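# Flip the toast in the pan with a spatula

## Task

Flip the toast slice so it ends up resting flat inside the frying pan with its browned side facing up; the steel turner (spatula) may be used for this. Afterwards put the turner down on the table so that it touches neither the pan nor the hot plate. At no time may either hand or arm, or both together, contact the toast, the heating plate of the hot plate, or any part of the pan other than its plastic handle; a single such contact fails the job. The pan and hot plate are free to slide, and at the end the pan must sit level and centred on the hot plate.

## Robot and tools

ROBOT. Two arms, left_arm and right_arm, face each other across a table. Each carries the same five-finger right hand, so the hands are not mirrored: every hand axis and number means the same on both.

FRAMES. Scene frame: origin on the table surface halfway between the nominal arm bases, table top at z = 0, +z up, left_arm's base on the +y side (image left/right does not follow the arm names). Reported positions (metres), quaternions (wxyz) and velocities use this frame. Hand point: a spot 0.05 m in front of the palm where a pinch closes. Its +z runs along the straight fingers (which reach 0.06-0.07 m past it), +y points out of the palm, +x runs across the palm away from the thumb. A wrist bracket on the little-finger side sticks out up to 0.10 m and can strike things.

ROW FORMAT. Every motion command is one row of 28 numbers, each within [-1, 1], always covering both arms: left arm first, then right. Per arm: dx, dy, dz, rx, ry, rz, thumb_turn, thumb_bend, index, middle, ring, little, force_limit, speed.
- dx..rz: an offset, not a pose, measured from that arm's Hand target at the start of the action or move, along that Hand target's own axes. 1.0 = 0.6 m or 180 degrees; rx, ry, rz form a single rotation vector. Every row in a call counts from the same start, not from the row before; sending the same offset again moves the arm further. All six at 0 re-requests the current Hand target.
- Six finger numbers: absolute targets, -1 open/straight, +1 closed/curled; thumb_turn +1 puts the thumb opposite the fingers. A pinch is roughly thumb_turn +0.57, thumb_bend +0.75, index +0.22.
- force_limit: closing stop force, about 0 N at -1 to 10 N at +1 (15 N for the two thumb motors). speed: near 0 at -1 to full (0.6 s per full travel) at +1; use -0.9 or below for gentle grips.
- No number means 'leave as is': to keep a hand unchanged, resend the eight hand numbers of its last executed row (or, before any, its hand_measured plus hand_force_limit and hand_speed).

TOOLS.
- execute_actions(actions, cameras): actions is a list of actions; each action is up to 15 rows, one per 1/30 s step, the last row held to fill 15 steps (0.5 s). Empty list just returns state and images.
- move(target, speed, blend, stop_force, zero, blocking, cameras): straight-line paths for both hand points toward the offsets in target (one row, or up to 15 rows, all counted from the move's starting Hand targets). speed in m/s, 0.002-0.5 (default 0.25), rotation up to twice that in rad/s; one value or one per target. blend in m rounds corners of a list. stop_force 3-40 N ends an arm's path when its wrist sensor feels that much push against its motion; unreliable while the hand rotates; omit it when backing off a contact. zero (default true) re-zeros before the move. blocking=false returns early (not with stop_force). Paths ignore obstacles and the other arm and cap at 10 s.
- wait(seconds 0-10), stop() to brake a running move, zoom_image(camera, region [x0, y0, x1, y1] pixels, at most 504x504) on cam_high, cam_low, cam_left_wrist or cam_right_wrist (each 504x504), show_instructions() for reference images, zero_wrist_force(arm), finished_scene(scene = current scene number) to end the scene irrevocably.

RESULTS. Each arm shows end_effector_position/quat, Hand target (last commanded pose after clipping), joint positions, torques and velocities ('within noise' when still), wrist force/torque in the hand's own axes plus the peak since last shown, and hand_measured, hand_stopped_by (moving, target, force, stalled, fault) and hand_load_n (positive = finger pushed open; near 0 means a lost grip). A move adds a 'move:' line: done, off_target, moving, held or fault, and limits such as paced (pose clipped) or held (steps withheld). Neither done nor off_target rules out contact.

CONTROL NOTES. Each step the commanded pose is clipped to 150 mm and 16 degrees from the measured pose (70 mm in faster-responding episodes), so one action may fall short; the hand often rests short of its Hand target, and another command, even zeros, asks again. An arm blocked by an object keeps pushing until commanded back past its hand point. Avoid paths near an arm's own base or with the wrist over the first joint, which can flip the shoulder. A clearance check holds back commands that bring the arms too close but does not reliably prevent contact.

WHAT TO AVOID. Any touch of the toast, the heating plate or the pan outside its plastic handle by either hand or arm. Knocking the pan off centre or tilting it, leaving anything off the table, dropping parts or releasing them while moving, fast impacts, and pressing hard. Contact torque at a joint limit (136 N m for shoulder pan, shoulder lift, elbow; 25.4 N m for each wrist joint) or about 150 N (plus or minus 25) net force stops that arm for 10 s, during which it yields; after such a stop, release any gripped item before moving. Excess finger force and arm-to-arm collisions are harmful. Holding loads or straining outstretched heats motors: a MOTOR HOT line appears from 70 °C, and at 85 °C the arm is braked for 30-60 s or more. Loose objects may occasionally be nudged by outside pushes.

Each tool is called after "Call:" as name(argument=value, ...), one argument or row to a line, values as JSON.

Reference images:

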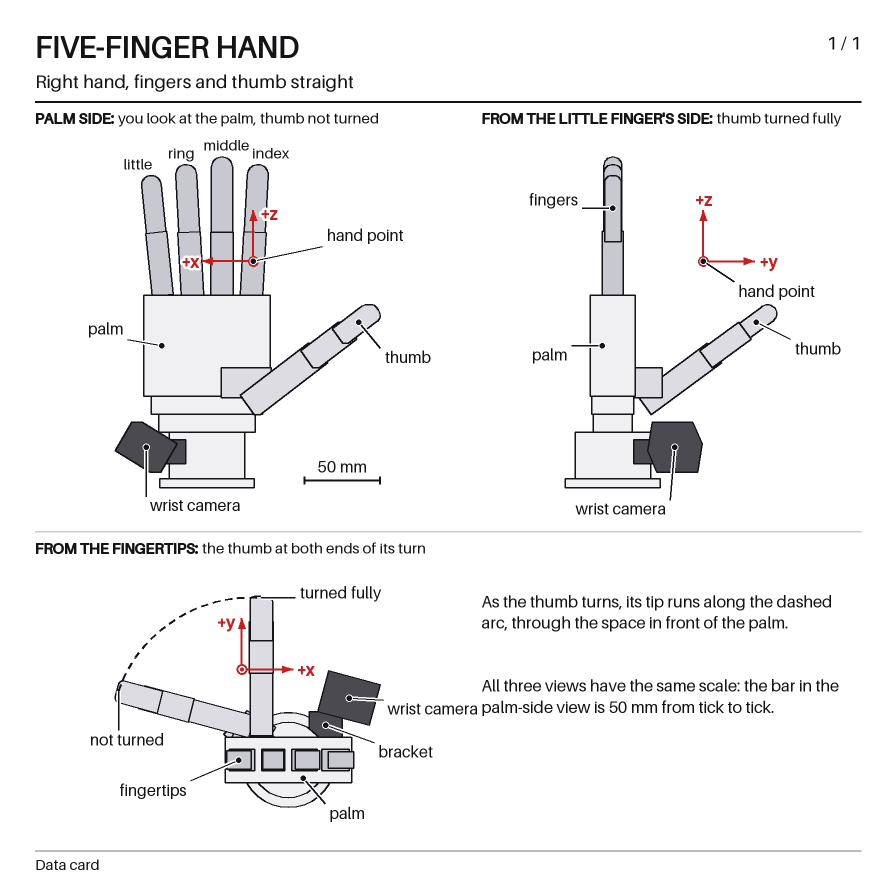

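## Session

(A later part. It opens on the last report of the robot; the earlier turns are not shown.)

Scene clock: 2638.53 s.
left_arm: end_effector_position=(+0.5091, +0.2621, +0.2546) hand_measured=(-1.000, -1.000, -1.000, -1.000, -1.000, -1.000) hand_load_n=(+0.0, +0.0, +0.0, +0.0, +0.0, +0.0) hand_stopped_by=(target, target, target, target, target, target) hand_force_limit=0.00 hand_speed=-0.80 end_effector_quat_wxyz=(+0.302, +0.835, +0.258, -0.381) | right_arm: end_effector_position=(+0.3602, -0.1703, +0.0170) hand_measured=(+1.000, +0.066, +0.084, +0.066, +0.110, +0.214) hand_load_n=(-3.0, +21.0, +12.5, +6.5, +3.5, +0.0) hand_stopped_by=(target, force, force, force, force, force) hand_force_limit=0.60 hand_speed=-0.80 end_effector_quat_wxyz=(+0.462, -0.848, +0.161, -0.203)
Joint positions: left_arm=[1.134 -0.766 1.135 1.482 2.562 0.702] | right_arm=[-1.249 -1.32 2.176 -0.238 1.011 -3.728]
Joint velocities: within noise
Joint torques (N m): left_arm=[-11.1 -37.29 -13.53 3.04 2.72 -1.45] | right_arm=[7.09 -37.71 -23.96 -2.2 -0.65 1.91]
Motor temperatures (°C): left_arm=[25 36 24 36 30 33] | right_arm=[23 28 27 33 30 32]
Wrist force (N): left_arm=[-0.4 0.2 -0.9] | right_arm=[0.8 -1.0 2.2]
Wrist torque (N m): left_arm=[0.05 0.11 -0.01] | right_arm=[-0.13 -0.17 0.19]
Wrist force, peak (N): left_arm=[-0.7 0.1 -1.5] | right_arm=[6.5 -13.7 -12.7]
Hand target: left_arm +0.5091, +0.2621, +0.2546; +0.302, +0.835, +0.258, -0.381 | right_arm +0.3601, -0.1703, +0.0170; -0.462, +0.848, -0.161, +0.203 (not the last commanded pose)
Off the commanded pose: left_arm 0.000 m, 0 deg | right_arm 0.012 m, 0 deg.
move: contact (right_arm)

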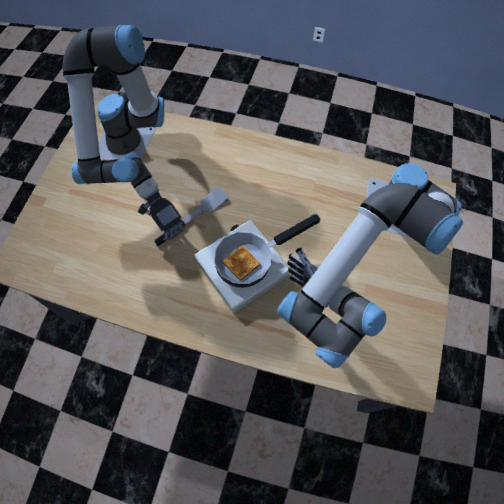

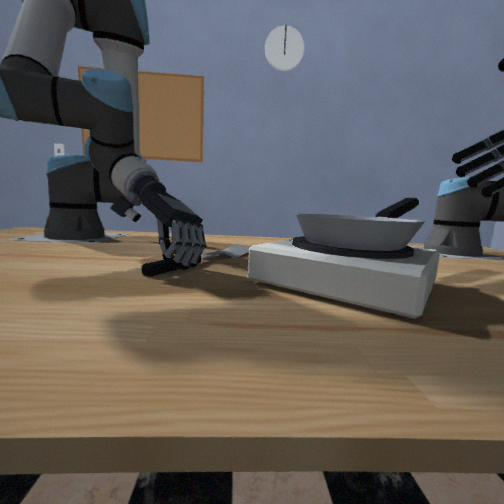

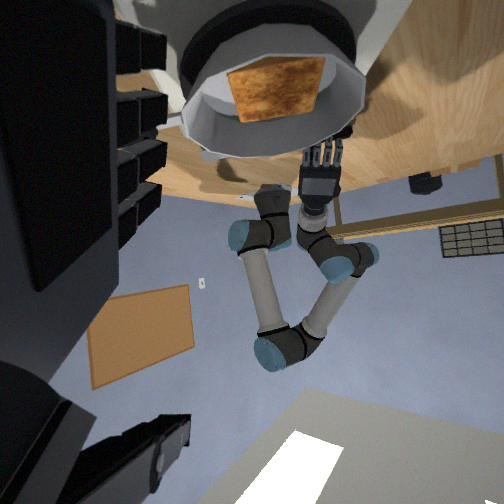

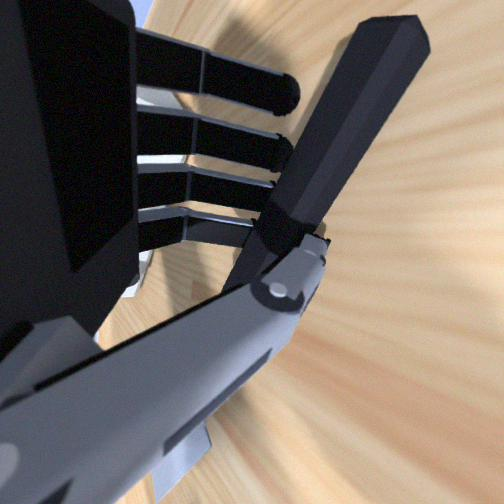

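Call:
execute_actions(
  actions=[
    [[0,0,0,0,0,0,-1,-1,-1,-1,-1,-1,0,-0.8,0,0,0,0,0,0,1,0.02,0,0,0,0,0.6,-0.8]],
    [[0,0,0,0,0,0,-1,-1,-1,-1,-1,-1,0,-0.8,0,0,0,0,0,0,1,0.02,0,0,0,0,0.6,-0.8]],
  ],
  cameras=["cam_low"],
)

Call:
execute_actions(
  actions=[
    [[0,0,0,0,0,0,-1,-1,-1,-1,-1,-1,0,-0.8,0,0,0,0,0,0,1,-0.4,-0.5,-0.5,-0.5,-0.5,0.6,-0.7]],
    [[0,0,0,0,0,0,-1,-1,-1,-1,-1,-1,0,-0.8,0,0,0,0,0,0,1,-0.4,-0.5,-0.5,-0.5,-0.5,0.6,-0.7]],
    [[0,0,0,0,0,0,-1,-1,-1,-1,-1,-1,0,-0.8,0,0,0,0,0,0,1,-0.4,-0.5,-0.5,-0.5,-0.5,0.6,-0.7]],
  ],
)

Call:
zoom_image(
  camera="cam_low",
  region=[90, 150, 270, 300],
)

Scene clock: 2651.37 s.
left_arm: end_effector_position=(+0.5091, +0.2621, +0.2546) hand_measured=(-1.000, -1.000, -1.000, -1.000, -1.000, -1.000) hand_load_n=(+0.0, -0.5, +0.0, +0.0, +0.0, +0.0) hand_stopped_by=(target, target, target, target, target, target) hand_force_limit=0.00 hand_speed=-0.80 end_effector_quat_wxyz=(+0.302, +0.835, +0.258, -0.381) | right_arm: end_effector_position=(+0.3601, -0.1703, +0.0170) hand_measured=(+1.000, +0.020, +0.000, +0.000, +0.000, +0.000) hand_load_n=(+0.0, +0.0, +0.0, +0.0, +0.0, +0.0) hand_stopped_by=(target, target, target, target, target, target) hand_force_limit=0.60 hand_speed=-0.80 end_effector_quat_wxyz=(+0.462, -0.848, +0.161, -0.203)
Joint positions: left_arm=[1.134 -0.766 1.135 1.482 2.562 0.702] | right_arm=[-1.249 -1.32 2.176 -0.238 1.011 -3.728]
Joint velocities: within noise
Joint torques (N m): left_arm=[-10 -36.71 -9.8 3.69 2.77 -1.68] | right_arm=[0.86 -33.14 -18.9 -1.02 -2.11 0.46]
Motor temperatures (°C): left_arm=[25 36 24 36 30 33] | right_arm=[23 28 27 33 30 32]
Wrist force (N): left_arm=[-0.7 0.3 -1.1] | right_arm=[1.1 -1.3 1.7]
Wrist torque (N m): left_arm=[0.07 0.15 -0.03] | right_arm=[-0.13 -0.17 0.13]
Wrist force, peak (N): left_arm=[-0.9 0.1 -1.6] | right_arm=[2.2 -2.3 0.6]
Hand target: left_arm +0.5091, +0.2621, +0.2546; +0.302, +0.835, +0.258, -0.381 | right_arm +0.3601, -0.1703, +0.0170; -0.462, +0.848, -0.161, +0.203
Off the commanded pose: left_arm 0.000 m, 0 deg | right_arm 0.000 m, 0 deg.
Step readings (end_effector_position of left_arm | right_arm):
0: (+0.5091, +0.2621, +0.2546) | (+0.3601, -0.1703, +0.0170)
1: (+0.5091, +0.2621, +0.2546) | (+0.3601, -0.1703, +0.0170)
2: (+0.5091, +0.2621, +0.2546) | (+0.3601, -0.1703, +0.0170)
4: (+0.5091, +0.2621, +0.2546) | (+0.3601, -0.1703, +0.0170)
8: (+0.5091, +0.2621, +0.2546) | (+0.3601, -0.1703, +0.0170)
15: (+0.5091, +0.2621, +0.2546) | (+0.3601, -0.1703, +0.0170)
16: (+0.5091, +0.2621, +0.2546) | (+0.3601, -0.1703, +0.0170)
17: (+0.5091, +0.2621, +0.2546) | (+0.3601, -0.1703, +0.0170)
19: (+0.5091, +0.2621, +0.2546) | (+0.3601, -0.1703, +0.0170)
23: (+0.5091, +0.2621, +0.2546) | (+0.3601, -0.1703, +0.0170)
30: (+0.5091, +0.2621, +0.2546) | (+0.3601, -0.1703, +0.0170)
Images, in order (width x height): cam_low 504x504.

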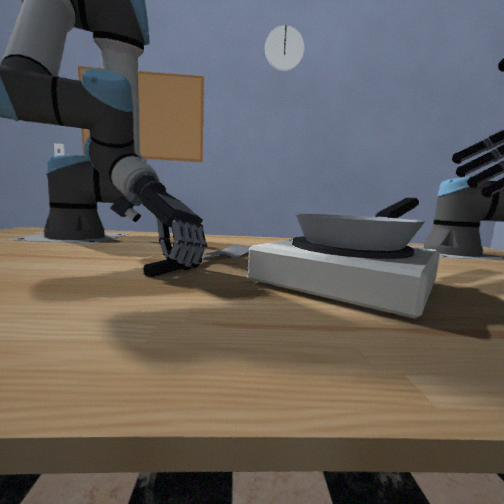

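Scene clock: 2653.10 s.
left_arm: end_effector_position=(+0.5091, +0.2621, +0.2546) hand_measured=(-1.000, -1.000, -1.000, -1.000, -1.000, -1.000) hand_load_n=(+0.0, -0.5, +0.5, +0.0, +0.0, +0.0) hand_stopped_by=(target, target, target, target, target, target) hand_force_limit=0.00 hand_speed=-0.80 end_effector_quat_wxyz=(+0.302, +0.835, +0.258, -0.381) | right_arm: end_effector_position=(+0.3602, -0.1703, +0.0170) hand_measured=(+1.000, -0.366, -0.500, -0.500, -0.500, -0.500) hand_load_n=(-5.5, -14.5, +0.0, +0.0, -0.5, +0.0) hand_stopped_by=(target, stalled, target, target, target, target) hand_force_limit=0.60 hand_speed=-0.70 end_effector_quat_wxyz=(+0.462, -0.848, +0.161, -0.203)
Joint positions: left_arm=[1.134 -0.766 1.135 1.482 2.562 0.702] | right_arm=[-1.249 -1.32 2.176 -0.238 1.011 -3.728]
Joint velocities: within noise
Joint torques (N m): left_arm=[-12.07 -36.73 -10.9 3.74 2.66 -1.44] | right_arm=[-1.61 -25.48 -12.85 1.62 1.76 -0.09]
Motor temperatures (°C): left_arm=[25 36 24 36 30 33] | right_arm=[23 28 27 33 30 32]
Wrist force (N): left_arm=[-0.3 0.2 -1.2] | right_arm=[3.6 -23.4 -5.3]
Wrist torque (N m): left_arm=[0.06 0.11 -0.01] | right_arm=[-0.68 -0.14 -0.17]
Wrist force, peak (N): left_arm=[-0.4 0.1 -1.7] | right_arm=[3.7 -24.9 -4.3]
Hand target: left_arm +0.5091, +0.2621, +0.2546; +0.302, +0.835, +0.258, -0.381 | right_arm +0.3601, -0.1703, +0.0170; -0.462, +0.848, -0.161, +0.203
Off the commanded pose: left_arm 0.000 m, 0 deg | right_arm 0.000 m, 0 deg.
Step readings (end_effector_position of left_arm | right_arm):
0: (+0.5091, +0.2621, +0.2546) | (+0.3601, -0.1703, +0.0170)
1: (+0.5091, +0.2621, +0.2546) | (+0.3601, -0.1703, +0.0170)
2: (+0.5091, +0.2621, +0.2546) | (+0.3601, -0.1703, +0.0170)
4: (+0.5091, +0.2621, +0.2546) | (+0.3601, -0.1703, +0.0170)
8: (+0.5091, +0.2621, +0.2546) | (+0.3601, -0.1703, +0.0170)
15: (+0.5091, +0.2621, +0.2546) | (+0.3601, -0.1703, +0.0170)
16: (+0.5091, +0.2621, +0.2546) | (+0.3601, -0.1703, +0.0170)
17: (+0.5091, +0.2621, +0.2546) | (+0.3601, -0.1703, +0.0170)
19: (+0.5091, +0.2621, +0.2546) | (+0.3601, -0.1703, +0.0170)
23: (+0.5091, +0.2621, +0.2546) | (+0.3601, -0.1703, +0.0170)
30: (+0.5091, +0.2621, +0.2546) | (+0.3601, -0.1703, +0.0170)
31: (+0.5091, +0.2621, +0.2546) | (+0.3601, -0.1703, +0.0170)
32: (+0.5091, +0.2621, +0.2546) | (+0.3601, -0.1703, +0.0170)
34: (+0.5091, +0.2621, +0.2546) | (+0.3601, -0.1703, +0.0170)
38: (+0.5091, +0.2621, +0.2546) | (+0.3601, -0.1703, +0.0170)
45: (+0.5091, +0.2621, +0.2546) | (+0.3602, -0.1703, +0.0170)

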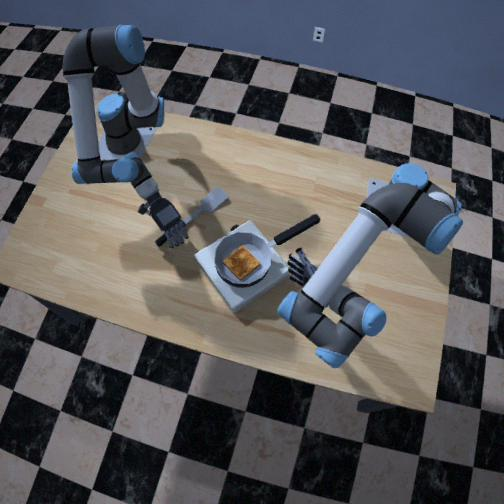

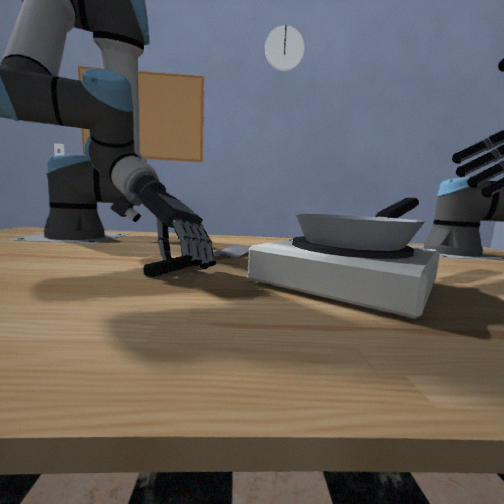

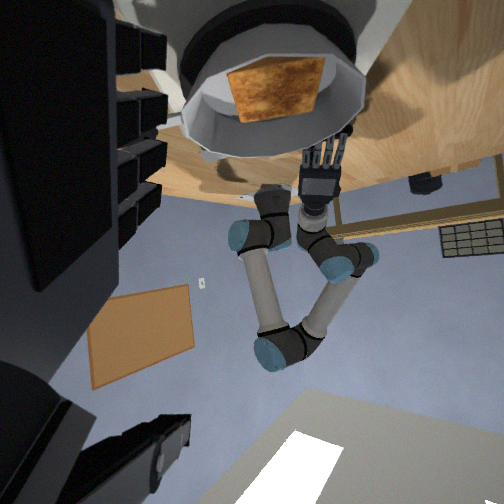

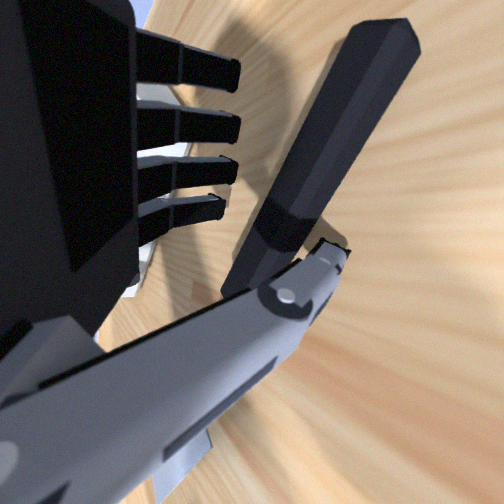

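Scaled by 2.800.

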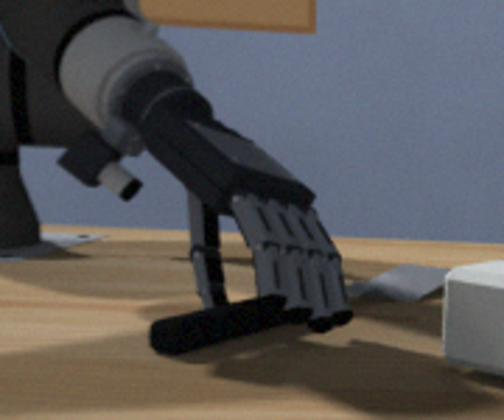

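Call:
move(
  target=[0,0,0,0,0,0,-1,-1,-1,-1,-1,-1,0,-0.8,0.0065,-0.0283,-0.0163,0,0,0,1,-0.4,-0.5,-0.5,-0.5,-0.5,0.6,-0.7],
  speed=0.04,
)

Call:
zoom_image(
  camera="cam_low",
  region=[90, 150, 270, 300],
)

Scene clock: 2660.30 s.
left_arm: end_effector_position=(+0.5091, +0.2621, +0.2546) hand_measured=(-1.000, -1.000, -1.000, -1.000, -1.000, -1.000) hand_load_n=(+0.0, +0.0, +0.0, +0.0, +0.0, +0.0) hand_stopped_by=(target, target, target, target, target, target) hand_force_limit=0.00 hand_speed=-0.80 end_effector_quat_wxyz=(+0.302, +0.835, +0.258, -0.381) | right_arm: end_effector_position=(+0.3603, -0.1702, +0.0372) hand_measured=(+1.000, -0.374, -0.500, -0.500, -0.500, -0.500) hand_load_n=(+0.0, +0.0, +0.0, +0.0, +0.0, -0.5) hand_stopped_by=(target, stalled, target, target, target, target) hand_force_limit=0.60 hand_speed=-0.70 end_effector_quat_wxyz=(+0.462, -0.848, +0.161, -0.203)
Joint positions: left_arm=[1.134 -0.766 1.135 1.482 2.562 0.702] | right_arm=[-1.249 -1.362 2.157 -0.178 1.011 -3.728]
Joint velocities: within noise
Joint torques (N m): left_arm=[-10.19 -36.33 -11.69 3.64 2.6 -1.42] | right_arm=[4 -10.44 -4.54 -2.84 -2.29 2.24]
Motor temperatures (°C): left_arm=[25 36 24 36 30 33] | right_arm=[23 28 27 33 30 32]
Wrist force (N): left_arm=[-0.3 0.3 -0.7] | right_arm=[1.1 -1.4 1.6]
Wrist torque (N m): left_arm=[0.04 0.09 -0.01] | right_arm=[-0.16 -0.16 0.11]
Wrist force, peak (N): left_arm=[-0.7 0.0 -1.5] | right_arm=[3.6 -23.8 -5.5]
Hand target: left_arm +0.5091, +0.2621, +0.2546; +0.302, +0.835, +0.258, -0.381 | right_arm +0.3602, -0.1703, +0.0370; -0.462, +0.848, -0.161, +0.203
Off the commanded pose: left_arm 0.000 m, 0 deg | right_arm 0.000 m, 0 deg.
move: done

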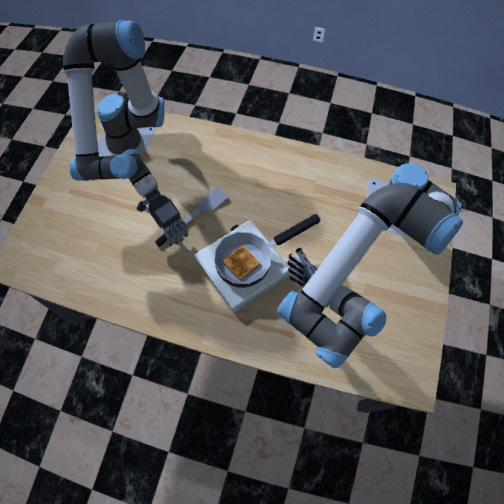

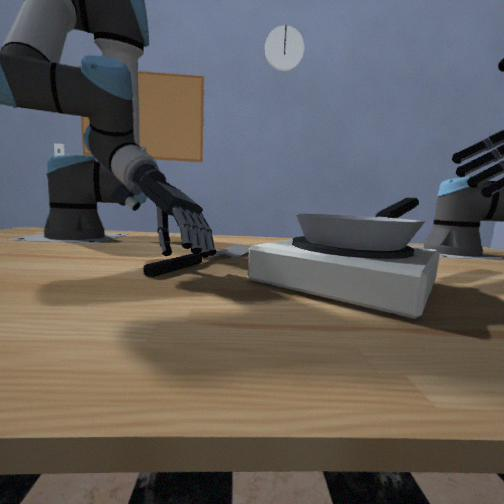

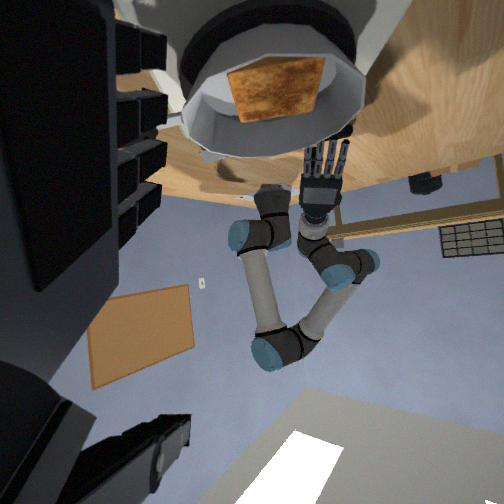

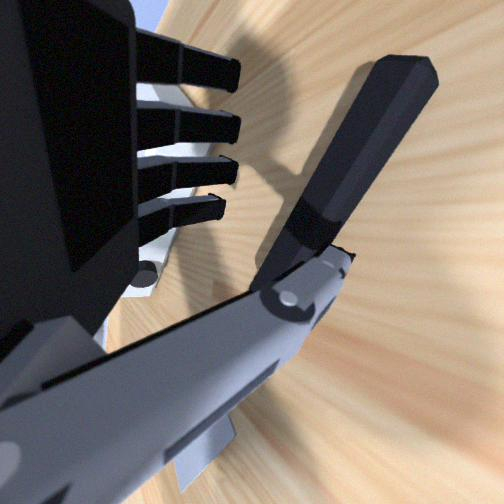

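Scaled by 2.800.

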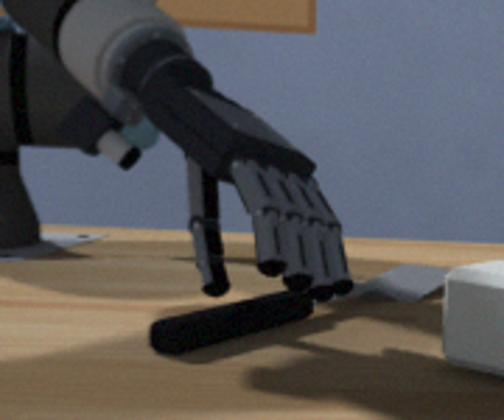

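Call:
move(
  target=[0,0,0,0,0,0,-1,-1,-1,-1,-1,-1,0,-0.8,0.0391,-0.1698,-0.098,0,0,0,1,-0.4,-0.5,-0.5,-0.5,-0.5,0.6,-0.7],
  speed=0.15,
)

Call:
zoom_image(
  camera="cam_high",
  region=[130, 170, 310, 320],
)

Call:
zoom_image(
  camera="cam_low",
  region=[130, 190, 440, 330],
)

Scene clock: 2669.37 s.
left_arm: end_effector_position=(+0.5091, +0.2621, +0.2546) hand_measured=(-1.000, -1.000, -1.000, -1.000, -1.000, -1.000) hand_load_n=(+0.0, +0.0, +0.0, +0.0, +0.5, +0.0) hand_stopped_by=(target, target, target, target, target, target) hand_force_limit=0.00 hand_speed=-0.80 end_effector_quat_wxyz=(+0.302, +0.835, +0.258, -0.381) | right_arm: end_effector_position=(+0.3603, -0.1703, +0.1569) hand_measured=(+1.000, -0.374, -0.500, -0.500, -0.500, -0.500) hand_load_n=(+0.5, +0.0, +0.0, +0.0, +0.0, +0.0) hand_stopped_by=(target, stalled, target, target, target, target) hand_force_limit=0.60 hand_speed=-0.70 end_effector_quat_wxyz=(+0.462, -0.848, +0.161, -0.203)
Joint positions: left_arm=[1.134 -0.766 1.135 1.482 2.562 0.702] | right_arm=[-1.249 -1.55 1.997 0.17 1.011 -3.728]
Joint velocities: within noise
Joint torques (N m): left_arm=[-10.12 -35.33 -10.47 3.57 2.65 -1.42] | right_arm=[-4.75 -13.97 -19.63 2.48 -2.32 -0.96]
Motor temperatures (°C): left_arm=[25 36 24 36 30 33] | right_arm=[23 28 27 33 30 32]
Wrist force (N): left_arm=[-0.5 0.2 -1.2] | right_arm=[0.8 -1.2 1.6]
Wrist torque (N m): left_arm=[0.06 0.13 -0.02] | right_arm=[-0.14 -0.13 0.10]
Wrist force, peak (N): left_arm=[-0.6 0.4 -1.5] | right_arm=[1.7 -2.6 0.8]
Hand target: left_arm +0.5091, +0.2621, +0.2546; +0.302, +0.835, +0.258, -0.381 | right_arm +0.3602, -0.1703, +0.1569; -0.462, +0.848, -0.161, +0.203
Off the commanded pose: left_arm 0.000 m, 0 deg | right_arm 0.000 m, 0 deg.
move: done

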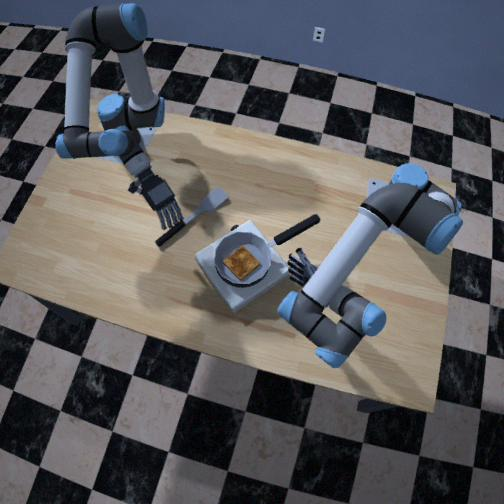

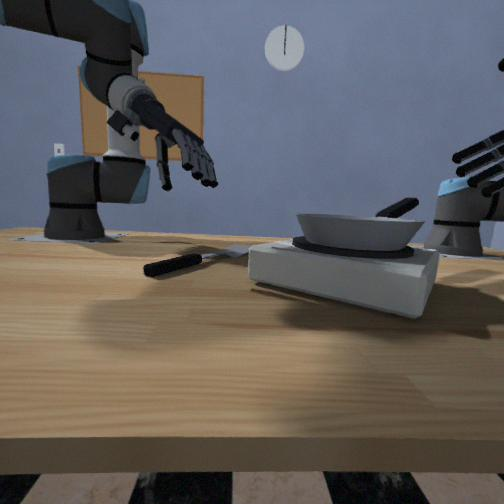

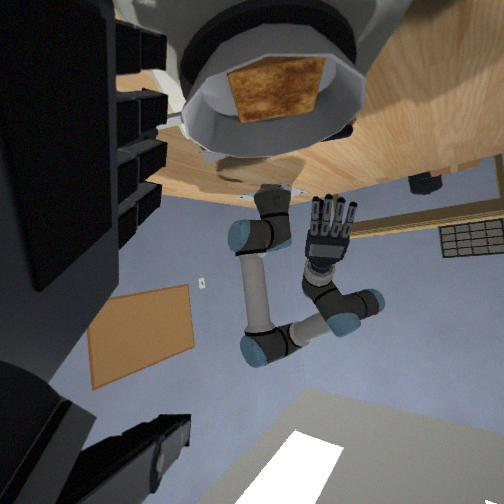

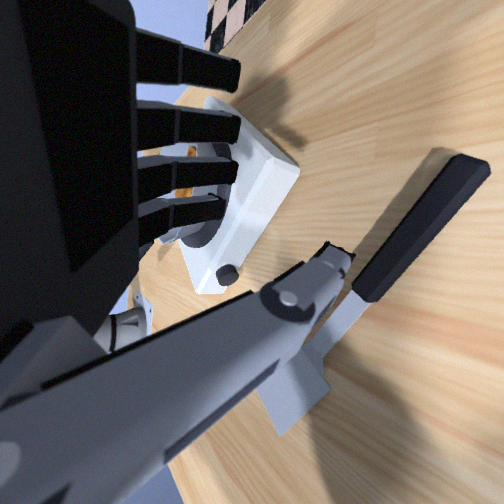

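Scaled by 2.800.

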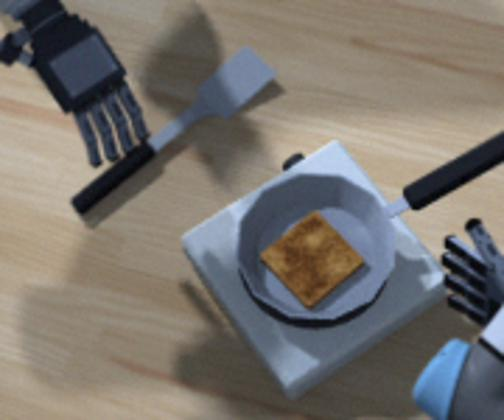

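Scaled by 1.626.

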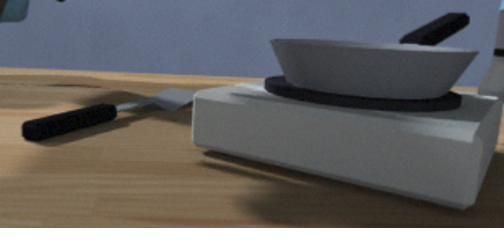

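Call:
finished_scene(
  scene=2,
)

The scene is finished: the task was done.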